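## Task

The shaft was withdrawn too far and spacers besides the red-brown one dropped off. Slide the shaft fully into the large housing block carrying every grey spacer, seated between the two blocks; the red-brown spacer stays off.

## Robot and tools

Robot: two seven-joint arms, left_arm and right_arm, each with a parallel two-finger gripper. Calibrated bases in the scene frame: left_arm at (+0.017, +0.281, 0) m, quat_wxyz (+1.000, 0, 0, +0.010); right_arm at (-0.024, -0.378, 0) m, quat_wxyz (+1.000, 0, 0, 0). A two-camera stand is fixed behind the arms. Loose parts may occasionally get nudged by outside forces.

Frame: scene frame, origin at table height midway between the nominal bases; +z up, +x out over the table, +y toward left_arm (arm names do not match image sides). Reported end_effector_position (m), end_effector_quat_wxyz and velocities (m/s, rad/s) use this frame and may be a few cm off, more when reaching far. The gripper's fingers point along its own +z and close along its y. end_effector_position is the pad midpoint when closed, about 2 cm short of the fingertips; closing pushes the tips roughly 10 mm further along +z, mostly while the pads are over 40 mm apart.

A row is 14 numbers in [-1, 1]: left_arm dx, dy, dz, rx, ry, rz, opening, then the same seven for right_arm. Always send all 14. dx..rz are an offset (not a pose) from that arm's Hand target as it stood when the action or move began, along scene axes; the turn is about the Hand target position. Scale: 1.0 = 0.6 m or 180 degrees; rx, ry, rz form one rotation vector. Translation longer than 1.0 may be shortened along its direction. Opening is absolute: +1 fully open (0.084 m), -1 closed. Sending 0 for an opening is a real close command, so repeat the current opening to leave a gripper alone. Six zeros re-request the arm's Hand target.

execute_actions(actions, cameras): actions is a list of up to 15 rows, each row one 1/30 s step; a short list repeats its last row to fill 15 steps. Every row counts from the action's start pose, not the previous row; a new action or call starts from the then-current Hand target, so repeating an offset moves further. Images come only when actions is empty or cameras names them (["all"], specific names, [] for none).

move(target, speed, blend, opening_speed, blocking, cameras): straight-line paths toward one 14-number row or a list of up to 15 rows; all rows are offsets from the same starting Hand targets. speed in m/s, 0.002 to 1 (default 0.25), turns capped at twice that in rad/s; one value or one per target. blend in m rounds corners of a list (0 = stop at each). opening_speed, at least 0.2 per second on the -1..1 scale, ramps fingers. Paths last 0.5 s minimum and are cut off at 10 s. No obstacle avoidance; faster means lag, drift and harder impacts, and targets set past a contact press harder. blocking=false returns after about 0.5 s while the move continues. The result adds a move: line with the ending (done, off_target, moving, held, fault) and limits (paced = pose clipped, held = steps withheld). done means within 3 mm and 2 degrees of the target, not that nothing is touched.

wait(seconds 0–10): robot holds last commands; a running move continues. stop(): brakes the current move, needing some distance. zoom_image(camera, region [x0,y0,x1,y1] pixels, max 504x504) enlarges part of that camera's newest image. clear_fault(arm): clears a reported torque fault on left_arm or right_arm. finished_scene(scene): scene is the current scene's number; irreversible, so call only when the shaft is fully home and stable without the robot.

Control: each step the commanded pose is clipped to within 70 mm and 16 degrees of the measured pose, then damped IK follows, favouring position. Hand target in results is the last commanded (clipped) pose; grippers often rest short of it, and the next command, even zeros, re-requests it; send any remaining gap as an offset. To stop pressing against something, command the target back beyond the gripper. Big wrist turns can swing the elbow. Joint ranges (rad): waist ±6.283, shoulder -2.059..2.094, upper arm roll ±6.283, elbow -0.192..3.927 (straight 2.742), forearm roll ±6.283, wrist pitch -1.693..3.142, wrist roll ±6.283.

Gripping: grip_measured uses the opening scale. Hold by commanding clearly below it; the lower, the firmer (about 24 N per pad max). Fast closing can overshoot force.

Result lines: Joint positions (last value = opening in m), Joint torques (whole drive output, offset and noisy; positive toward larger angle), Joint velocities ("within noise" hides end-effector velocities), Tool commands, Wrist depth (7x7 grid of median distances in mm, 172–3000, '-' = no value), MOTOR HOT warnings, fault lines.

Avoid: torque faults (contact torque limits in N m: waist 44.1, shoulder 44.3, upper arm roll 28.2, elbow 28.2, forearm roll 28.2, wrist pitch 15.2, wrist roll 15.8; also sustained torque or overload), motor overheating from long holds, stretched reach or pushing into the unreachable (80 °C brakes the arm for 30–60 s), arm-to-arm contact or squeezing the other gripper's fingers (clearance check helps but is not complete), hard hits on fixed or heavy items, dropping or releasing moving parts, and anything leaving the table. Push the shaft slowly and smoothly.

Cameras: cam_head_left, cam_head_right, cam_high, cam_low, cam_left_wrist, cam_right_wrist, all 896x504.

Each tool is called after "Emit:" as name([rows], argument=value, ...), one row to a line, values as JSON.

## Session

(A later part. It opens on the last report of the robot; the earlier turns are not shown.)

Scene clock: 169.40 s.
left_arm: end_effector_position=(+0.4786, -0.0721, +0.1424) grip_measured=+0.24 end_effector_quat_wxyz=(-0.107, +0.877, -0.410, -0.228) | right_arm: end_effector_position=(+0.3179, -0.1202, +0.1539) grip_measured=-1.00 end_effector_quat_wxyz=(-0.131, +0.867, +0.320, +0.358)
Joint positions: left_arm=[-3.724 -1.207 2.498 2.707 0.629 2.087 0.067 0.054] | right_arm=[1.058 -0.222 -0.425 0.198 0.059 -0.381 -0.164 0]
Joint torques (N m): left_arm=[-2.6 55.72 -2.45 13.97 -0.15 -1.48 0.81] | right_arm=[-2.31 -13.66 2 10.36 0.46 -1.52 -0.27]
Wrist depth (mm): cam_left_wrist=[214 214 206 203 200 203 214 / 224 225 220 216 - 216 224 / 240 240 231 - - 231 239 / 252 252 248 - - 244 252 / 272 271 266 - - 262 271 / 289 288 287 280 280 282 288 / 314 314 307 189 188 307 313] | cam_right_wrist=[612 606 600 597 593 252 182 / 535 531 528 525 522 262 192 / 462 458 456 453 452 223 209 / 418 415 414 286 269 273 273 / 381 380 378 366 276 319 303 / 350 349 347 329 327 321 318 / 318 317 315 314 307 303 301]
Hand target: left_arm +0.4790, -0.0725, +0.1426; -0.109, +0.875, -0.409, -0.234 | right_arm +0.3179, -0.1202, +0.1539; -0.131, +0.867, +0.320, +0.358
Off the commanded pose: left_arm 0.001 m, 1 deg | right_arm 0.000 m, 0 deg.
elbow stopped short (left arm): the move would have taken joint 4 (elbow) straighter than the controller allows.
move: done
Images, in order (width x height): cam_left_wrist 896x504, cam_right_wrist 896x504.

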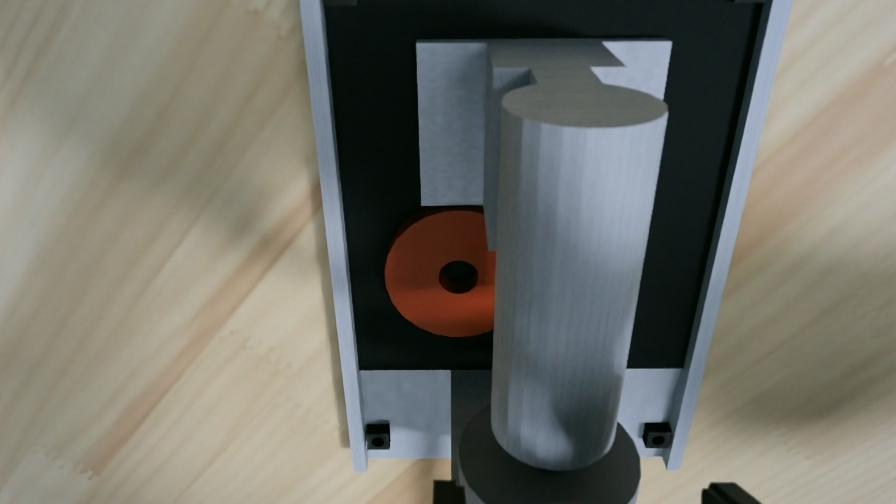

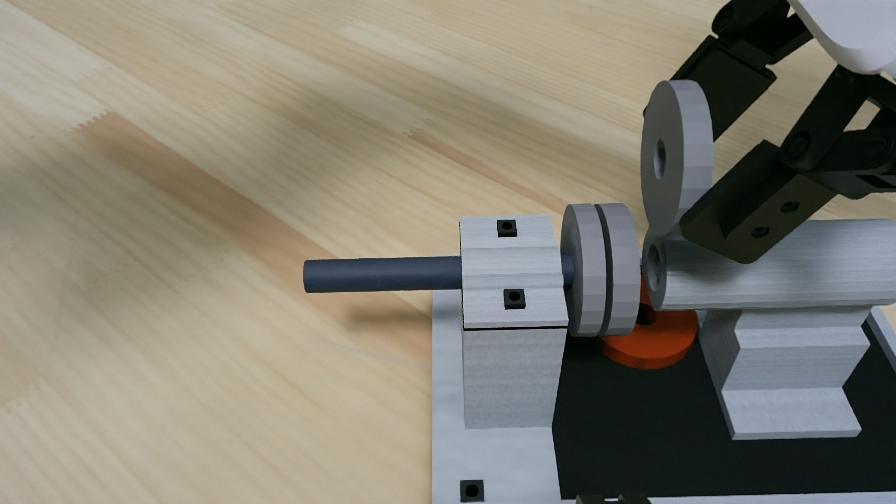

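Emit:
move(target=[0,0,-0.06,0,0,0,-0.5,0,0,0,0,0,0,-1], speed=0.05, cameras=["cam_left_wrist","cam_right_wrist"])

Emit:
zoom_image(camera="cam_right_wrist", region=[540, 120, 760, 340])

Scene clock: 171.67 s.
left_arm: end_effector_position=(+0.4854, -0.0760, +0.1414) grip_measured=-0.52 end_effector_quat_wxyz=(-0.107, +0.882, -0.409, -0.209) | right_arm: end_effector_position=(+0.3179, -0.1202, +0.1539) grip_measured=-1.00 end_effector_quat_wxyz=(-0.131, +0.867, +0.320, +0.358)
Joint positions: left_arm=[-3.682 -1.159 2.479 2.599 0.631 2.012 0.032 0.021] | right_arm=[1.058 -0.222 -0.425 0.198 0.059 -0.381 -0.164 0]
Joint torques (N m): left_arm=[-0.37 55.31 -3.51 12.44 0.32 -1.7 0.11] | right_arm=[-2.12 -13.98 1.74 10.17 0.47 -1.62 -0.14]
Wrist depth (mm): cam_left_wrist=[218 217 211 208 208 207 211 / 228 227 224 215 192 213 223 / 242 241 235 231 - 226 237 / 254 253 248 243 - 241 248 / 272 270 266 256 - 258 265 / 287 287 285 274 - 276 280 / 310 303 303 - 178 297 302] | cam_right_wrist=[612 605 601 595 593 240 180 / 535 530 528 524 521 247 204 / 460 459 456 439 452 238 431 / 418 416 414 285 279 273 273 / 381 380 378 366 276 318 303 / 351 350 347 330 327 321 318 / 317 316 315 314 306 303 301]
Hand target: left_arm +0.4854, -0.0760, +0.1414; -0.107, +0.882, -0.409, -0.209 (not the last commanded pose) | right_arm +0.3179, -0.1202, +0.1539; -0.131, +0.867, +0.320, +0.358
Tool commands: left_gripper/opening=-0.5 right_gripper/opening=-1.0
Off the commanded pose: left_arm 0.036 m, 3 deg | right_arm 0.000 m, 0 deg.
TORQUE FAULT: the external load on joint 2 (shoulder) of the left arm reached its load limit, and that arm stopped. The contact can be on any part of that arm beyond that joint, not only on its tool. A torque fault puts only its own arm into a fault stop. That arm's remaining commands of this call were not run. The hold on joint 2 (shoulder) of that arm was moved back by the arm itself, up to 3 degrees, as the stop began. That arm is still stopped at the end of this call. While its stop runs, that arm, its gripper or tool too, takes no new command.
CLEAR FAULT: the left arm stays stopped (state 4) until you call clear_fault(arm="left_arm").
End effector pose when the fault began: left_arm: position (+0.4791, -0.0724, +0.1112), quat_wxyz (-0.109, +0.875, -0.409, -0.234)
Joint positions when the fault began: left_arm=[-3.682 -1.211 2.479 2.599 0.631 2.012 0.032 0.029]
move: fault (left_arm)
Images, in order (width x height): cam_left_wrist 896x504, cam_right_wrist 896x504.

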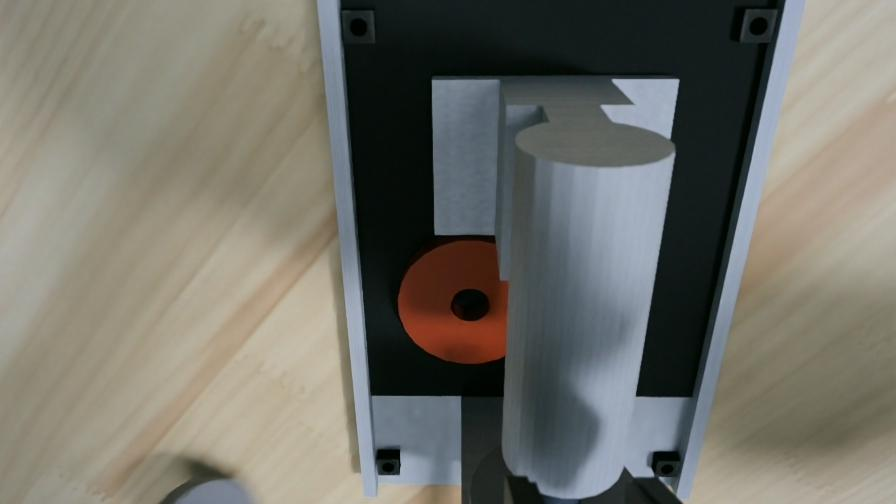

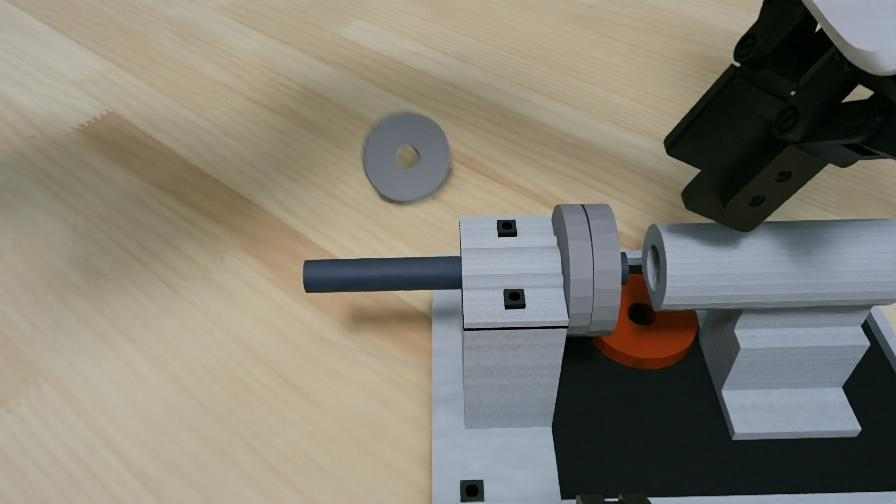

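Scaled by 2.291 from the camera's 896x504 image, which has a finer 1280x720 frame.

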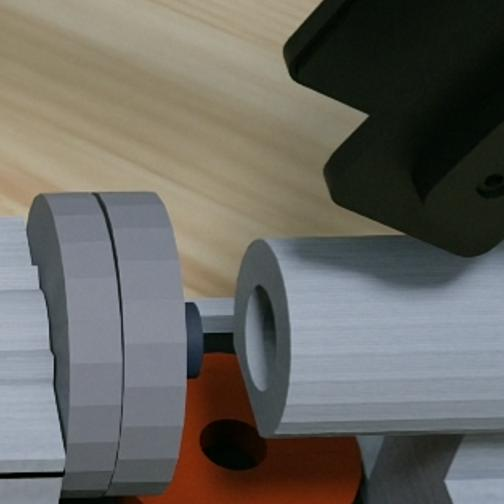

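Emit:
clear_fault(arm="left_arm")

Emit:
execute_actions(actions=[])

Scene clock: 171.87 s.
left_arm: end_effector_position=(+0.4854, -0.0760, +0.1414) grip_measured=-0.52 end_effector_quat_wxyz=(-0.107, +0.882, -0.409, -0.209) | right_arm: end_effector_position=(+0.3179, -0.1202, +0.1539) grip_measured=-1.00 end_effector_quat_wxyz=(-0.131, +0.867, +0.320, +0.358)
Joint positions: left_arm=[-3.682 -1.159 2.479 2.599 0.631 2.012 0.032 0.021] | right_arm=[1.058 -0.222 -0.425 0.198 0.059 -0.381 -0.164 0]
Joint torques (N m): left_arm=[-0.37 55.2 -3.63 12.53 0.36 -1.67 0.11] | right_arm=[-2.08 -13.81 1.88 10.05 0.53 -1.52 -0.29]
Wrist depth (mm): cam_left_wrist=[218 217 211 208 208 207 211 / 228 227 223 215 192 213 224 / 242 241 235 232 - 226 237 / 254 253 249 243 - 241 249 / 272 271 266 255 - 257 266 / 288 286 285 275 - 276 280 / 310 309 302 - 178 297 303] | cam_right_wrist=[611 607 603 597 592 240 180 / 535 531 526 525 520 247 204 / 461 458 455 453 452 238 431 / 419 416 414 285 279 274 273 / 382 379 378 366 276 319 303 / 350 349 347 330 327 321 318 / 318 316 314 314 306 303 301]
Hand target: left_arm +0.4854, -0.0760, +0.1414; -0.107, +0.882, -0.409, -0.209 (not the last commanded pose) | right_arm +0.3179, -0.1202, +0.1539; -0.131, +0.867, +0.320, +0.358
Tool commands: left_gripper/opening=-0.5 right_gripper/opening=-1.0
Off the commanded pose: left_arm 0.036 m, 3 deg | right_arm 0.000 m, 0 deg.
TORQUE FAULT, CONTINUED: the left arm's stop, for the torque fault of joint 2 (shoulder) that an earlier result reported, is over. The call counts as one of the actions that you can send in this scene. The hold on joint 2 (shoulder) of that arm was moved back by the arm itself, up to 3 degrees, as the stop began. That arm's target is now where it stood when the stop ended, not its last command. That arm's gripper keeps its grip as last carried out, and that arm accepts commands again: back off and push less far.
CLEAR FAULT: your call cleared the left arm's torque fault. If a joint's load stays at its limit, that arm stops again at once.

Scene clock: 171.87 s.
left_arm: end_effector_position=(+0.4854, -0.0760, +0.1414) grip_measured=-0.52 end_effector_quat_wxyz=(-0.107, +0.882, -0.409, -0.209) | right_arm: end_effector_position=(+0.3179, -0.1202, +0.1539) grip_measured=-1.00 end_effector_quat_wxyz=(-0.131, +0.867, +0.320, +0.358)
Joint positions: left_arm=[-3.682 -1.159 2.479 2.599 0.631 2.012 0.032 0.021] | right_arm=[1.058 -0.222 -0.425 0.198 0.059 -0.381 -0.164 0]
Joint velocities: within noise
Joint torques (N m): left_arm=[-0.37 55.2 -3.63 12.53 0.36 -1.67 0.11] | right_arm=[-2.08 -13.81 1.88 10.05 0.53 -1.52 -0.29]
Wrist depth (mm): cam_left_wrist=[218 217 211 208 208 207 211 / 228 227 223 215 192 213 224 / 242 241 235 232 - 226 237 / 254 253 249 243 - 241 249 / 272 271 266 255 - 257 266 / 288 286 285 275 - 276 280 / 310 309 302 - 178 297 303] | cam_right_wrist=[611 607 603 597 592 240 180 / 535 531 526 525 520 247 204 / 461 458 455 453 452 238 431 / 419 416 414 285 279 274 273 / 382 379 378 366 276 319 303 / 350 349 347 330 327 321 318 / 318 316 314 314 306 303 301]
Hand target: left_arm +0.4854, -0.0760, +0.1414; -0.107, +0.882, -0.409, -0.209 (not the last commanded pose) | right_arm +0.3179, -0.1202, +0.1539; -0.131, +0.867, +0.320, +0.358
Tool commands: left_gripper/opening=-0.5 right_gripper/opening=-1.0
Off the commanded pose: left_arm 0.036 m, 3 deg | right_arm 0.000 m, 0 deg.

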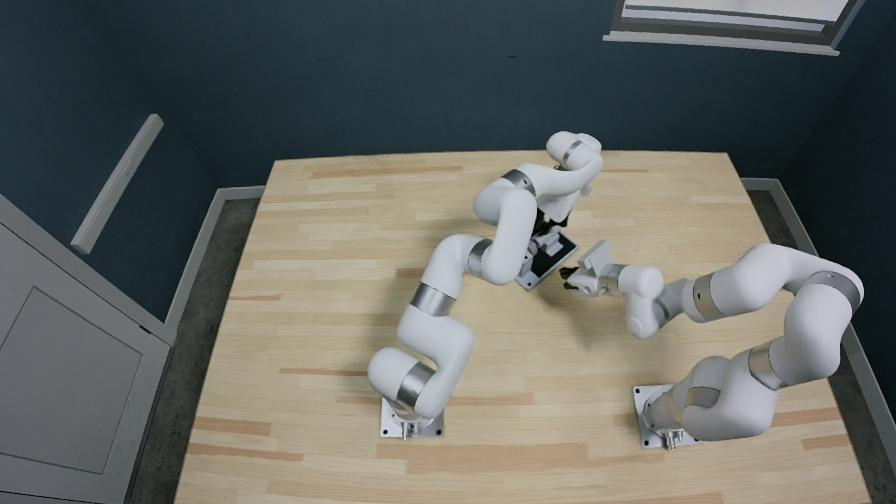

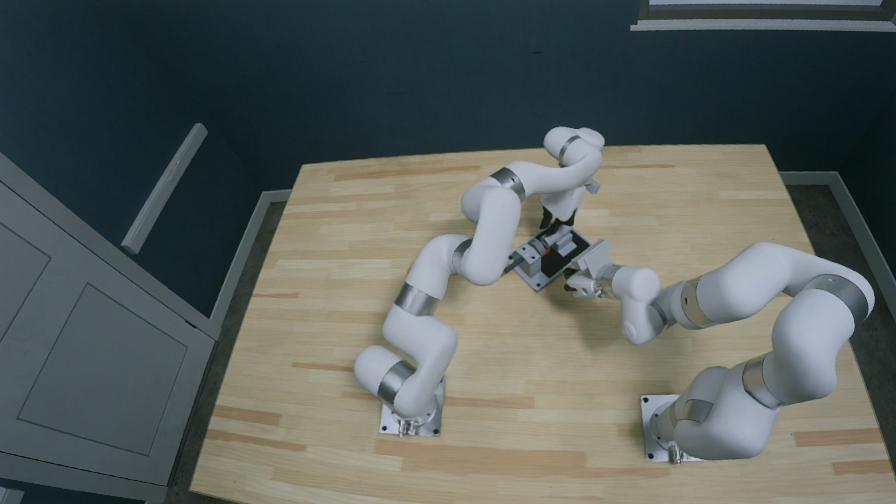

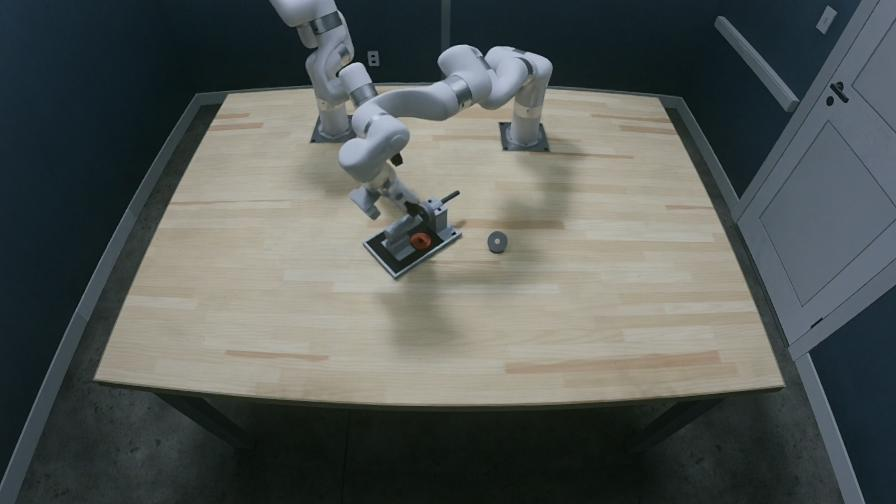

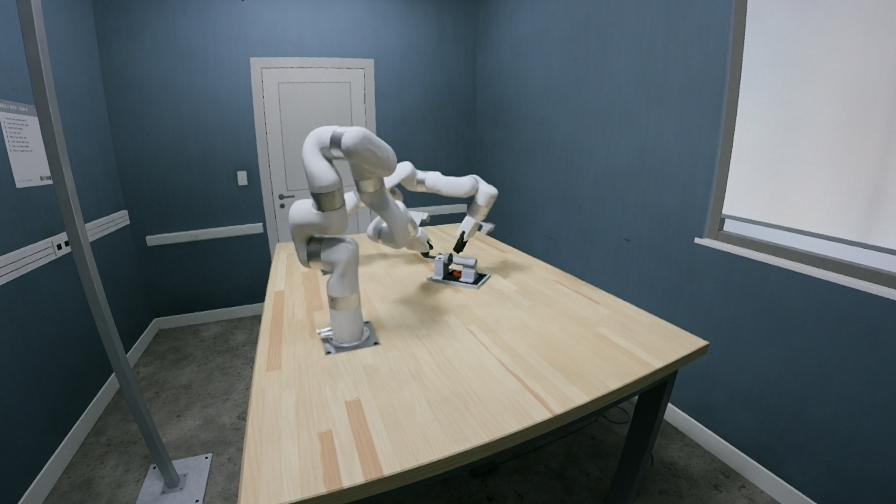

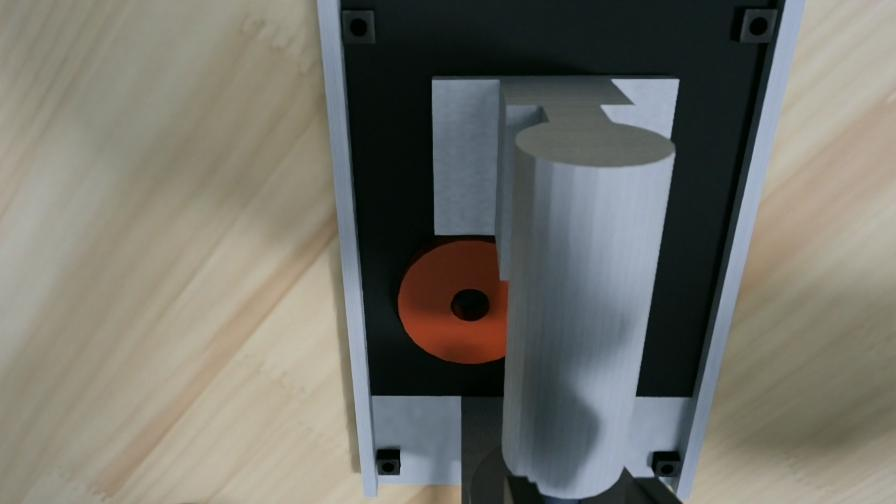

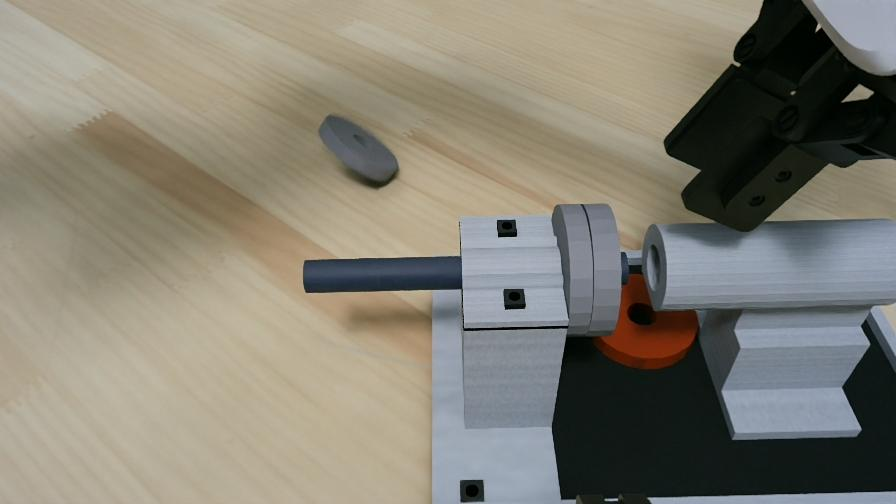

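Emit:
wait(seconds=1.5, cameras=["cam_high","cam_right_wrist"])

Scene clock: 173.60 s.
left_arm: end_effector_position=(+0.4854, -0.0760, +0.1414) grip_measured=-0.52 end_effector_quat_wxyz=(-0.107, +0.882, -0.409, -0.209) | right_arm: end_effector_position=(+0.3179, -0.1202, +0.1539) grip_measured=-1.00 end_effector_quat_wxyz=(-0.131, +0.867, +0.320, +0.358)
Joint positions: left_arm=[-3.682 -1.159 2.479 2.599 0.631 2.012 0.032 0.021] | right_arm=[1.058 -0.222 -0.425 0.198 0.059 -0.381 -0.164 0]
Joint torques (N m): left_arm=[-0.31 52.37 -3.89 12.62 0.15 -0.91 0.03] | right_arm=[-2.37 -13.9 1.78 10.07 0.48 -1.7 -0.34]
Wrist depth (mm): cam_left_wrist=[218 218 211 208 208 207 211 / 228 228 223 215 192 213 223 / 242 241 235 231 - 226 237 / 255 253 249 243 - 241 249 / 272 271 265 256 - 257 266 / 288 286 284 274 - 276 281 / 310 309 303 - 178 297 303] | cam_right_wrist=[612 606 602 596 590 240 180 / 535 530 527 525 522 247 204 / 461 458 455 452 452 238 432 / 417 416 414 285 280 273 273 / 382 380 378 366 275 319 303 / 351 349 347 329 327 322 318 / 317 316 315 314 307 303 301]
Hand target: left_arm +0.4854, -0.0760, +0.1414; -0.107, +0.882, -0.409, -0.209 (not the last commanded pose) | right_arm +0.3179, -0.1202, +0.1539; -0.131, +0.867, +0.320, +0.358
Tool commands: left_gripper/opening=-0.5 right_gripper/opening=-1.0
Off the commanded pose: left_arm 0.036 m, 3 deg | right_arm 0.000 m, 0 deg.
wait: 1.50 s; at rest from the start
Images, in order (width x height): cam_high 896x504, cam_right_wrist 896x504.

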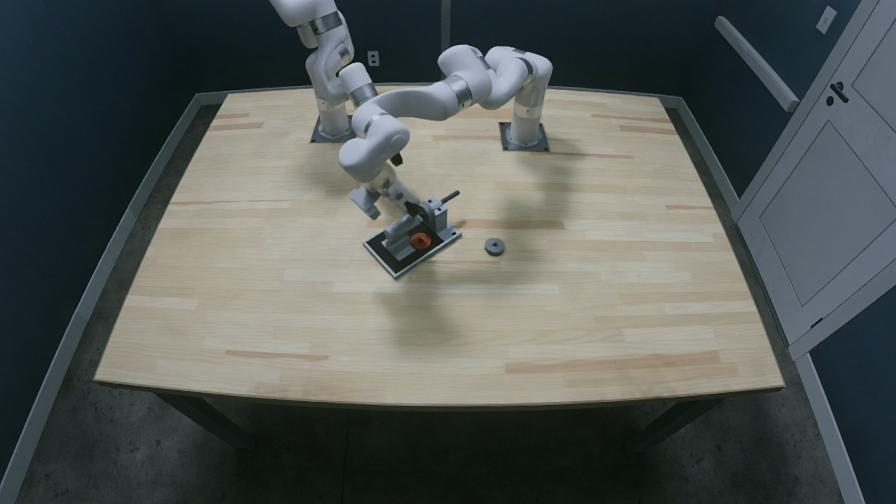

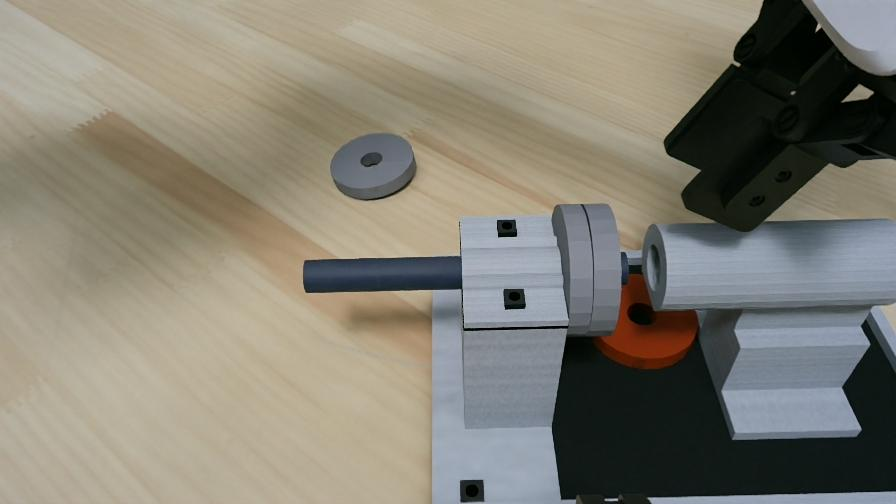

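Emit:
move([
  [0,0,0.12,0,0,0,0.57,0,0,0,0,0,0,-1],
  [-0.0257,0.4433,0.12,-0.1157,-0.0971,0,0.57,0,0,0,0,0,0,-1],
], speed=0.3, cameras=["cam_left_wrist","cam_high"])

Scene clock: 176.97 s.
left_arm: end_effector_position=(+0.4700, +0.1900, +0.2134) grip_measured=+0.56 end_effector_quat_wxyz=(-0.007, +0.908, -0.419, +0.004) | right_arm: end_effector_position=(+0.3179, -0.1202, +0.1539) grip_measured=-1.00 end_effector_quat_wxyz=(-0.131, +0.867, +0.320, +0.358)
Joint positions: left_arm=[-2.527 0.035 2.311 1.044 -0.017 1.057 0.678 0.068] | right_arm=[1.058 -0.222 -0.425 0.198 0.059 -0.381 -0.164 0]
Joint torques (N m): left_arm=[1.88 20.96 1.14 15.59 -0.68 -3.33 0.97] | right_arm=[-1.65 -13.51 1.93 10.04 0.48 -1.57 -0.3]
Wrist depth (mm): cam_left_wrist=[345 343 344 343 342 334 277 / 344 344 343 342 343 336 277 / 344 344 343 343 343 341 330 / 343 344 344 344 341 342 342 / 344 343 343 342 342 342 342 / 343 342 343 342 342 342 341 / 343 344 343 341 342 341 342] | cam_right_wrist=[612 606 602 598 593 587 583 / 535 530 528 524 520 517 513 / 462 458 456 453 450 448 445 / 418 416 413 286 279 273 273 / 382 380 378 366 276 318 303 / 351 349 347 329 327 321 318 / 318 316 315 314 306 302 302]
Hand target: left_arm +0.4700, +0.1900, +0.2134; -0.007, +0.908, -0.419, +0.004 | right_arm +0.3179, -0.1202, +0.1539; -0.131, +0.867, +0.320, +0.358
Off the commanded pose: left_arm 0.000 m, 0 deg | right_arm 0.000 m, 0 deg.
elbow stopped short (left arm): the move would have taken joint 4 (elbow) straighter than the controller allows.
move: done; limits=paced
Images, in order (width x height): cam_high 896x504, cam_left_wrist 896x504.

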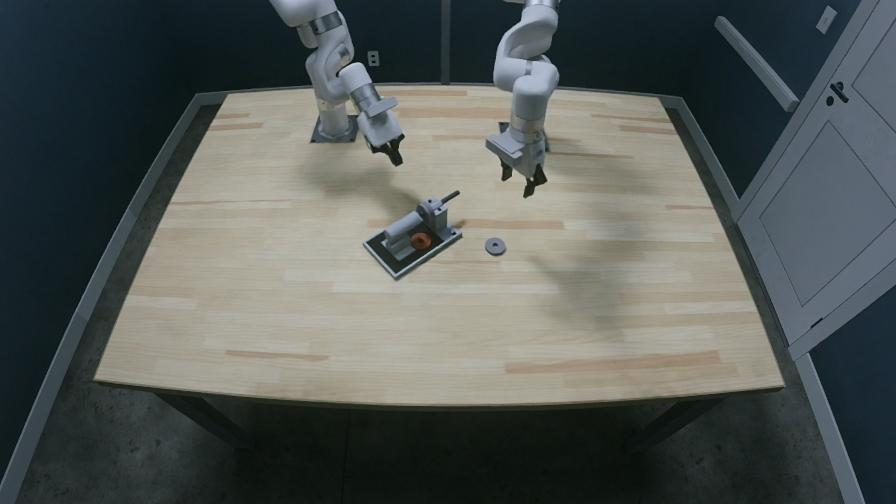

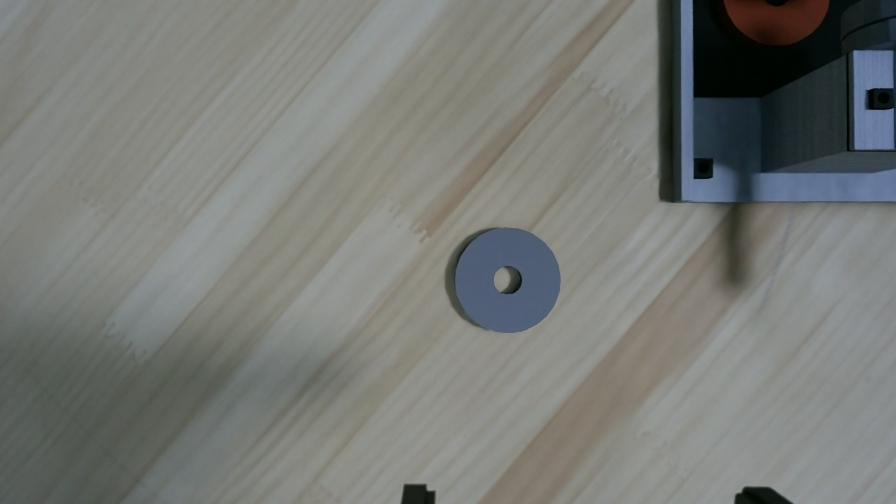

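Emit:
move([
  [0.061,-0.0628,-0.189,-0.2572,-0.2116,-0.005,0.57,0,0,0,0,0,0,-1],
  [0.061,-0.0628,-0.318,-0.2572,-0.2116,-0.005,0.57,0,0,0,0,0,0,-1],
  [0.061,-0.0628,-0.318,-0.2572,-0.2116,-0.005,-0.6,0,0,0,0,0,0,-1],
], speed=[0.3,0.08,0.1], cameras=["cam_high"])

Emit:
zoom_image(camera="cam_high", region=[450, 200, 530, 280])

Scene clock: 181.80 s.
left_arm: end_effector_position=(+0.5066, +0.1523, +0.0226) grip_measured=+0.24 end_effector_quat_wxyz=(+0.211, +0.785, -0.366, +0.454) | right_arm: end_effector_position=(+0.3179, -0.1202, +0.1539) grip_measured=-1.00 end_effector_quat_wxyz=(-0.131, +0.867, +0.320, +0.358)
Joint positions: left_arm=[-2.582 -0.533 2.54 0.793 -2.051 0.622 2.967 0.054] | right_arm=[1.058 -0.222 -0.425 0.198 0.059 -0.381 -0.164 0]
Joint torques (N m): left_arm=[-2.65 24.4 -3.84 8.88 0.02 0.4 0.65] | right_arm=[-2.32 -13.6 1.7 10.21 0.39 -1.73 -0.25]
Wrist depth (mm): cam_left_wrist=[941 1082 1271 673 681 785 298 / 944 477 480 484 487 491 294 / 371 350 376 378 380 357 296 / 289 291 293 294 294 296 266 / 248 249 250 251 242 245 230 / 209 210 210 211 212 213 205 / 187 187 187 188 189 189 183] | cam_right_wrist=[359 400 601 597 591 588 584 / 496 376 455 524 520 516 512 / 462 445 414 453 450 448 445 / 417 416 414 285 279 274 273 / 382 380 378 366 275 319 303 / 350 349 348 329 327 322 318 / 318 316 315 314 306 303 301]
Hand target: left_arm +0.5066, +0.1523, +0.0226; +0.211, +0.785, -0.366, +0.453 | right_arm +0.3179, -0.1202, +0.1539; -0.131, +0.867, +0.320, +0.358
Off the commanded pose: left_arm 0.000 m, 0 deg | right_arm 0.000 m, 0 deg.
move: done
Images, in order (width x height): cam_high 896x504.

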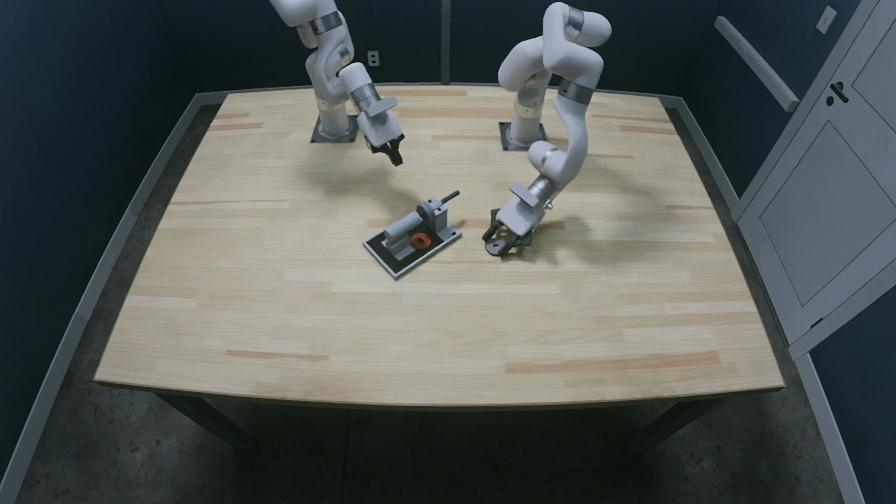

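Scaled by 6.300 from the camera's 896x504 image, which has a finer 1280x720 frame.

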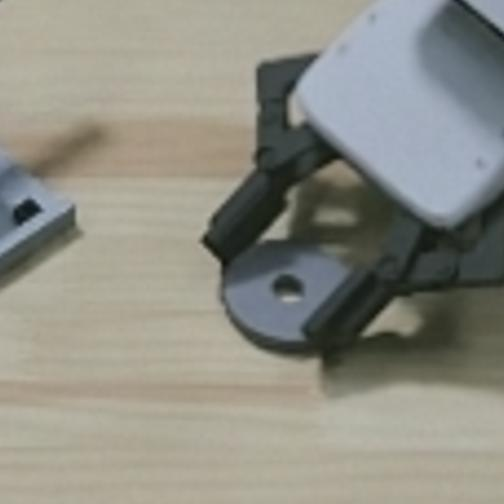

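Emit:
move([
  [0,0,0.27,0,0,0,-0.6,0,0,0,0,0,0,-1],
  [0,0,0.3,0.255,0.2143,0,-0.6,0,0,0,0,0,0,-1],
  [-0.0537,-0.3647,0.3,0.255,0.2143,0,-0.6,0,0,0,0,0,0,-1],
], speed=[0.2,0.4,0.25])

Emit:
move(target=[0,0,-0.09,0.1277,0.1072,0,-0.6,0,0,0,0,0,0,-1], speed=0.25, cameras=["cam_left_wrist","cam_right_wrist"])

Emit:
zoom_image(camera="cam_right_wrist", region=[540, 60, 760, 340])

Scene clock: 187.03 s.
left_arm: end_effector_position=(+0.4743, -0.0665, +0.2026) grip_measured=+0.24 end_effector_quat_wxyz=(+0.001, +0.906, -0.423, +0.001) | right_arm: end_effector_position=(+0.3179, -0.1202, +0.1539) grip_measured=-1.00 end_effector_quat_wxyz=(-0.131, +0.867, +0.320, +0.358)
Joint positions: left_arm=[-3.065 -0.547 2.187 1.537 0.466 1.233 -0.073 0.054] | right_arm=[1.058 -0.222 -0.425 0.198 0.059 -0.381 -0.164 0]
Joint torques (N m): left_arm=[-2.75 29.69 -6.87 18.32 0.78 -1.64 -0.7] | right_arm=[-1.9 -13.76 1.88 10 0.5 -1.63 -0.29]
Wrist depth (mm): cam_left_wrist=[329 330 330 331 332 332 332 / 329 330 330 330 331 332 332 / 330 330 331 322 323 332 333 / 330 330 330 316 317 331 332 / 329 329 329 313 317 331 332 / 328 329 330 313 324 331 331 / 329 329 330 322 323 331 333] | cam_right_wrist=[612 606 601 597 - 187 557 / 533 530 527 525 502 481 494 / 462 459 456 455 450 449 446 / 418 416 414 285 279 274 273 / 381 380 378 366 275 319 303 / 351 349 347 329 326 322 318 / 317 317 314 314 307 303 301]
Hand target: left_arm +0.4743, -0.0665, +0.2026; +0.001, +0.906, -0.423, +0.001 | right_arm +0.3179, -0.1202, +0.1539; -0.131, +0.867, +0.320, +0.358
Off the commanded pose: left_arm 0.000 m, 0 deg | right_arm 0.000 m, 0 deg.
move: done

Scene clock: 189.13 s.
left_arm: end_effector_position=(+0.4742, -0.0664, +0.1485) grip_measured=+0.24 end_effector_quat_wxyz=(-0.108, +0.876, -0.408, -0.234) | right_arm: end_effector_position=(+0.3179, -0.1202, +0.1539) grip_measured=-1.00 end_effector_quat_wxyz=(-0.131, +0.867, +0.320, +0.358)
Joint positions: left_arm=[-3.667 -1.141 2.472 2.574 0.614 2.059 0.03 0.054] | right_arm=[1.058 -0.222 -0.425 0.198 0.059 -0.381 -0.164 0]
Joint torques (N m): left_arm=[-2.73 48.35 -3.58 15.46 0.83 0.05 0.81] | right_arm=[-1.64 -13.46 1.57 9.99 0.43 -1.68 -0.04]
Wrist depth (mm): cam_left_wrist=[219 219 212 202 199 208 219 / 230 229 225 - - 222 230 / 245 246 237 - - 237 246 / 259 259 254 240 - 255 259 / 279 279 274 265 270 274 280 / 297 297 291 208 284 291 298 / 324 324 317 194 194 318 325] | cam_right_wrist=[611 607 601 597 592 251 - / 536 530 527 524 503 230 186 / 461 459 456 453 452 220 429 / 417 416 414 285 279 273 273 / 382 380 378 366 276 319 303 / 350 350 347 329 326 321 318 / 318 316 314 314 306 303 302]
Hand target: left_arm +0.4743, -0.0665, +0.1486; -0.109, +0.876, -0.408, -0.234 | right_arm +0.3179, -0.1202, +0.1539; -0.131, +0.867, +0.320, +0.358
Off the commanded pose: left_arm 0.000 m, 0 deg | right_arm 0.000 m, 0 deg.
move: done
Images, in order (width x height): cam_left_wrist 896x504, cam_right_wrist 896x504.

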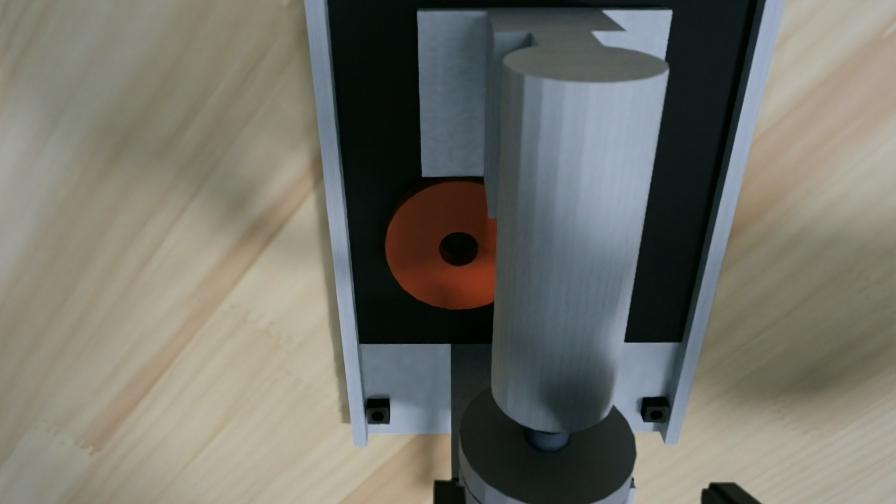

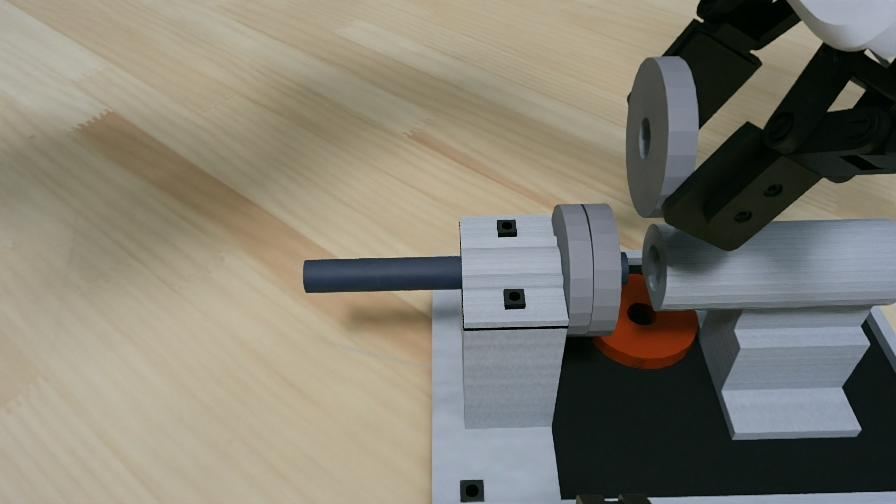

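Scaled by 1.800 from the camera's 896x504 image, which has a finer 1280x720 frame.

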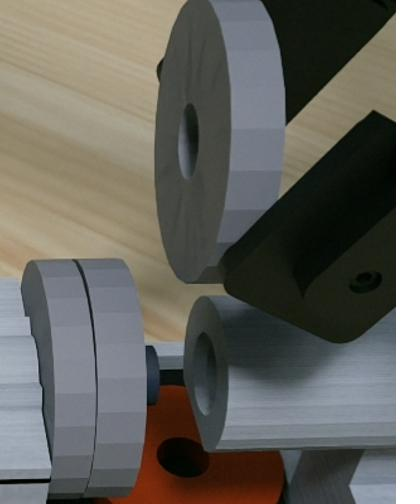

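Emit:
move(target=[0.0018,-0.0038,-0.1113,0,0,0,-0.6,0,0,0,0,0,0,-1], speed=0.05, cameras=["cam_left_wrist","cam_right_wrist"])

Emit:
zoom_image(camera="cam_right_wrist", region=[540, 160, 740, 360])

Scene clock: 191.23 s.
left_arm: end_effector_position=(+0.4755, -0.0686, +0.0820) grip_measured=-0.19 end_effector_quat_wxyz=(-0.109, +0.876, -0.408, -0.234) | right_arm: end_effector_position=(+0.3179, -0.1202, +0.1539) grip_measured=-1.00 end_effector_quat_wxyz=(-0.131, +0.867, +0.320, +0.358)
Joint positions: left_arm=[-3.604 -1.169 2.461 2.397 0.621 1.895 -0.021 0.036] | right_arm=[1.058 -0.222 -0.425 0.198 0.059 -0.381 -0.164 0]
Joint torques (N m): left_arm=[-5.56 33.82 -7.6 5.43 -0.63 -4.82 -0.44] | right_arm=[-1.76 -13.84 1.54 10.26 0.18 -1.6 -0.35]
Wrist depth (mm): cam_left_wrist=[- - - - - - - / - - - - - - - / - 176 - - - - - / 182 183 - - - - 180 / 197 194 - - - - 190 / 210 210 210 - - 199 210 / 229 229 224 - - 213 229] | cam_right_wrist=[611 607 601 596 592 262 220 / 535 530 526 523 520 246 207 / 461 458 457 454 452 291 202 / 417 415 413 285 265 262 209 / 382 380 378 366 272 273 302 / 350 349 348 329 327 322 318 / 318 316 315 314 306 303 301]
Hand target: left_arm +0.4754, -0.0688, +0.0818; -0.109, +0.876, -0.408, -0.234 | right_arm +0.3179, -0.1202, +0.1539; -0.131, +0.867, +0.320, +0.358
Off the commanded pose: left_arm 0.000 m, 0 deg | right_arm 0.000 m, 0 deg.
move: done
Images, in order (width x height): cam_left_wrist 896x504, cam_right_wrist 896x504.

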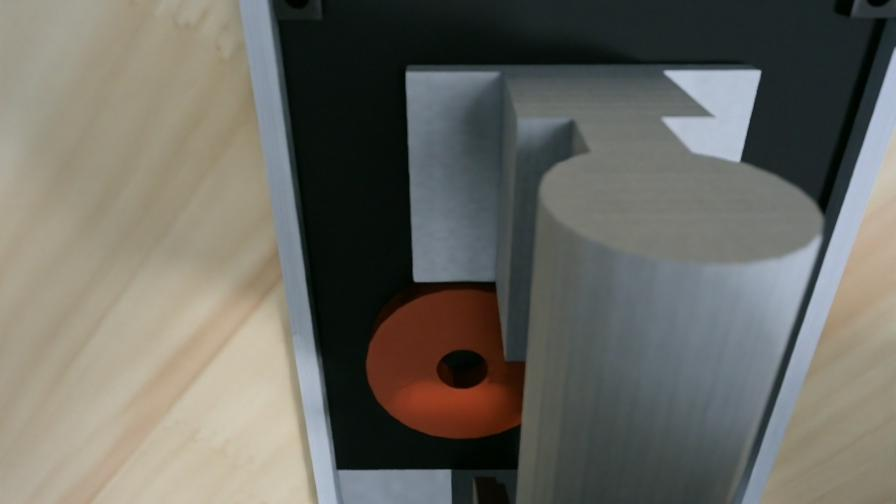

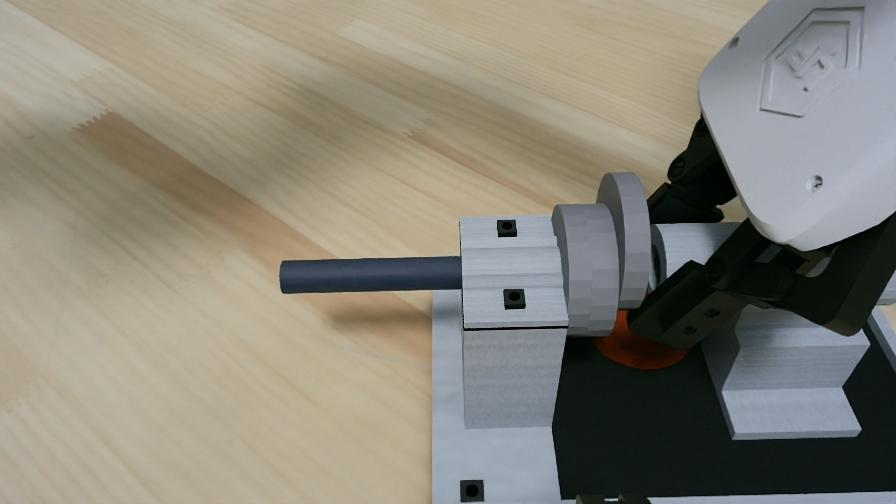

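Scaled by 2.520 from the camera's 896x504 image, which has a finer 1280x720 frame.

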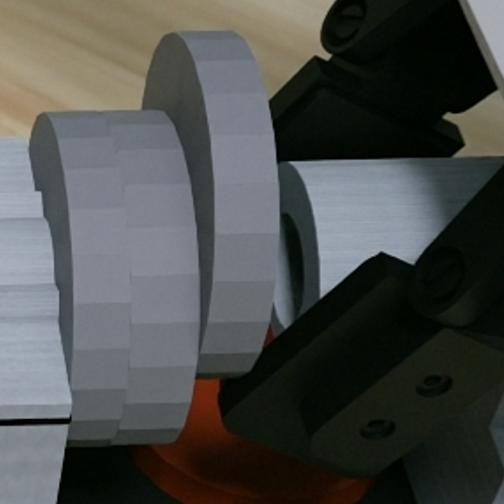

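Emit:
move(target=[0,0,0.11,0,0,0,-0.6,0,0,0,0,0,0,-1], speed=0.06, cameras=["cam_right_wrist"])

Scene clock: 193.90 s.
left_arm: end_effector_position=(+0.4753, -0.0687, +0.1478) grip_measured=-0.62 end_effector_quat_wxyz=(-0.108, +0.876, -0.408, -0.234) | right_arm: end_effector_position=(+0.3179, -0.1202, +0.1539) grip_measured=-1.00 end_effector_quat_wxyz=(-0.131, +0.867, +0.320, +0.358)
Joint positions: left_arm=[-3.706 -1.182 2.49 2.666 0.622 2.091 0.054 0.017] | right_arm=[1.058 -0.222 -0.425 0.198 0.059 -0.381 -0.164 0]
Joint torques (N m): left_arm=[-2.51 48.48 -2.78 15.11 0.88 -0.01 0.82] | right_arm=[-1.84 -13.73 1.65 9.96 0.54 -1.56 -0.06]
Wrist depth (mm): cam_left_wrist=[218 218 210 204 204 207 218 / 229 228 224 - - 221 229 / 244 244 237 - - 236 245 / 258 257 253 - - 254 259 / 279 279 273 - 269 272 279 / 296 296 291 282 289 291 297 / 323 323 316 197 197 324 324] | cam_right_wrist=[610 606 600 597 591 233 - / 535 530 527 524 522 237 197 / 462 458 457 453 452 237 446 / 418 416 413 275 270 274 273 / 382 380 378 261 275 319 303 / 350 349 347 329 327 322 318 / 318 316 315 313 306 303 301]
Hand target: left_arm +0.4754, -0.0688, +0.1478; -0.109, +0.876, -0.408, -0.234 | right_arm +0.3179, -0.1202, +0.1539; -0.131, +0.867, +0.320, +0.358
Off the commanded pose: left_arm 0.000 m, 0 deg | right_arm 0.000 m, 0 deg.
move: done
Images, in order (width x height): cam_right_wrist 896x504.

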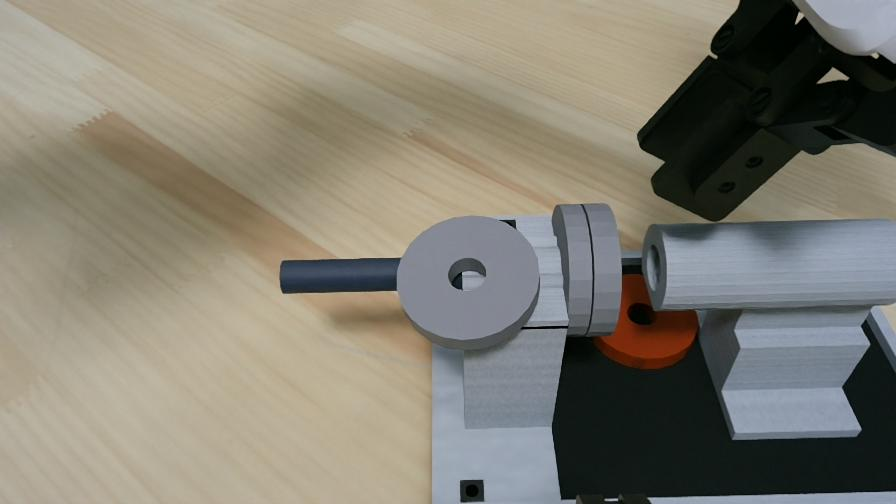

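Emit:
wait(seconds=1, cameras=["cam_right_wrist","cam_high"])

Emit:
zoom_image(camera="cam_high", region=[380, 160, 500, 280])

Scene clock: 195.07 s.
left_arm: end_effector_position=(+0.4753, -0.0687, +0.1478) grip_measured=-0.62 end_effector_quat_wxyz=(-0.108, +0.876, -0.408, -0.234) | right_arm: end_effector_position=(+0.3179, -0.1202, +0.1539) grip_measured=-1.00 end_effector_quat_wxyz=(-0.131, +0.867, +0.320, +0.358)
Joint positions: left_arm=[-3.706 -1.182 2.49 2.666 0.622 2.091 0.054 0.017] | right_arm=[1.058 -0.222 -0.425 0.198 0.059 -0.381 -0.164 0]
Joint torques (N m): left_arm=[-2.61 48.68 -2.88 15.31 0.81 -0.05 0.92] | right_arm=[-1.75 -13.68 1.39 10.09 0.36 -1.56 -0.17]
Wrist depth (mm): cam_left_wrist=[218 218 210 204 204 207 219 / 229 229 224 - - 221 229 / 245 244 236 - - 236 245 / 258 258 254 - - 254 258 / 278 278 273 - 270 273 279 / 296 296 290 282 288 290 297 / 323 323 316 197 197 323 324] | cam_right_wrist=[610 608 601 597 592 232 - / 534 529 528 522 523 237 197 / 462 458 456 454 452 236 446 / 417 416 414 275 271 274 273 / 382 380 378 261 276 318 303 / 351 349 347 329 327 321 318 / 318 316 315 313 307 303 301]
Hand target: left_arm +0.4754, -0.0688, +0.1478; -0.109, +0.876, -0.408, -0.234 | right_arm +0.3179, -0.1202, +0.1539; -0.131, +0.867, +0.320, +0.358
Tool commands: left_gripper/opening=-0.6 right_gripper/opening=-1.0
Off the commanded pose: left_arm 0.000 m, 0 deg | right_arm 0.000 m, 0 deg.
wait: 1.00 s; at rest from the start
Images, in order (width x height): cam_high 896x504, cam_right_wrist 896x504.

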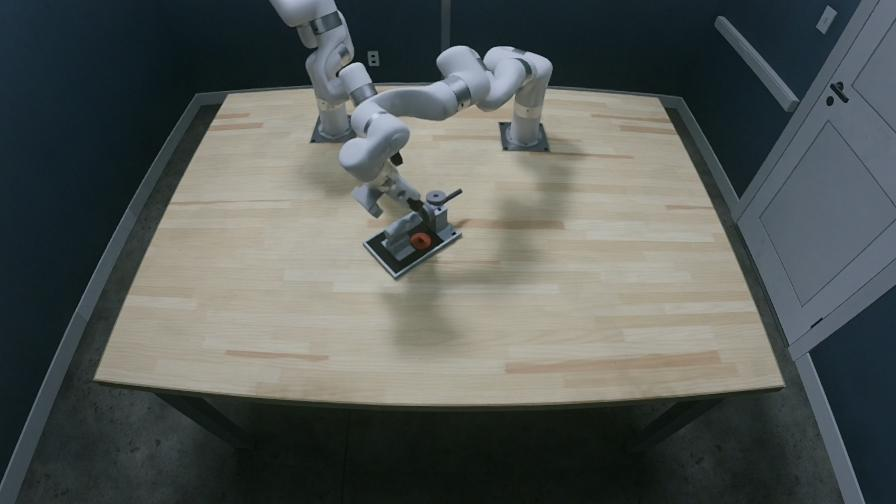

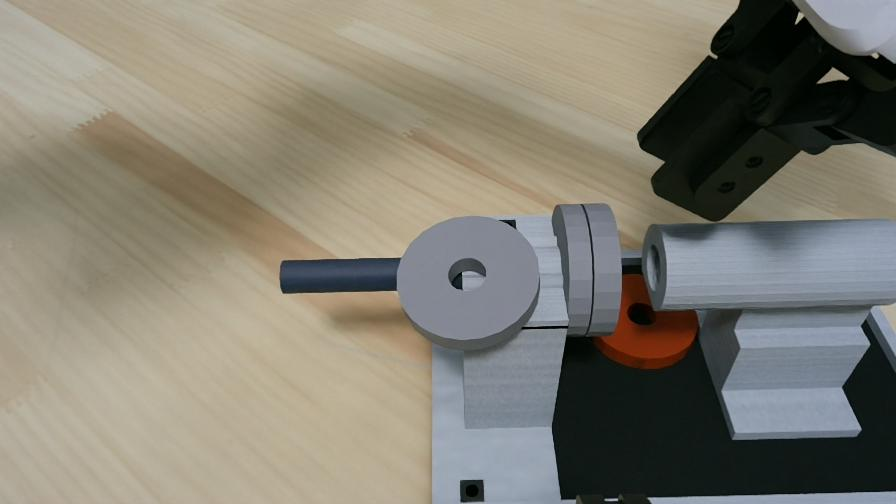

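Scaled by 4.200 from the camera's 896x504 image, which has a finer 1280x720 frame.

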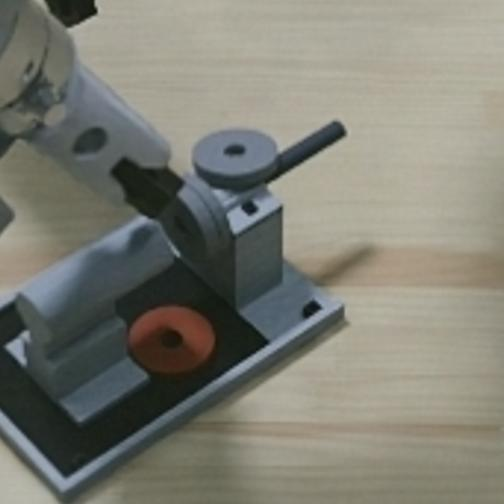

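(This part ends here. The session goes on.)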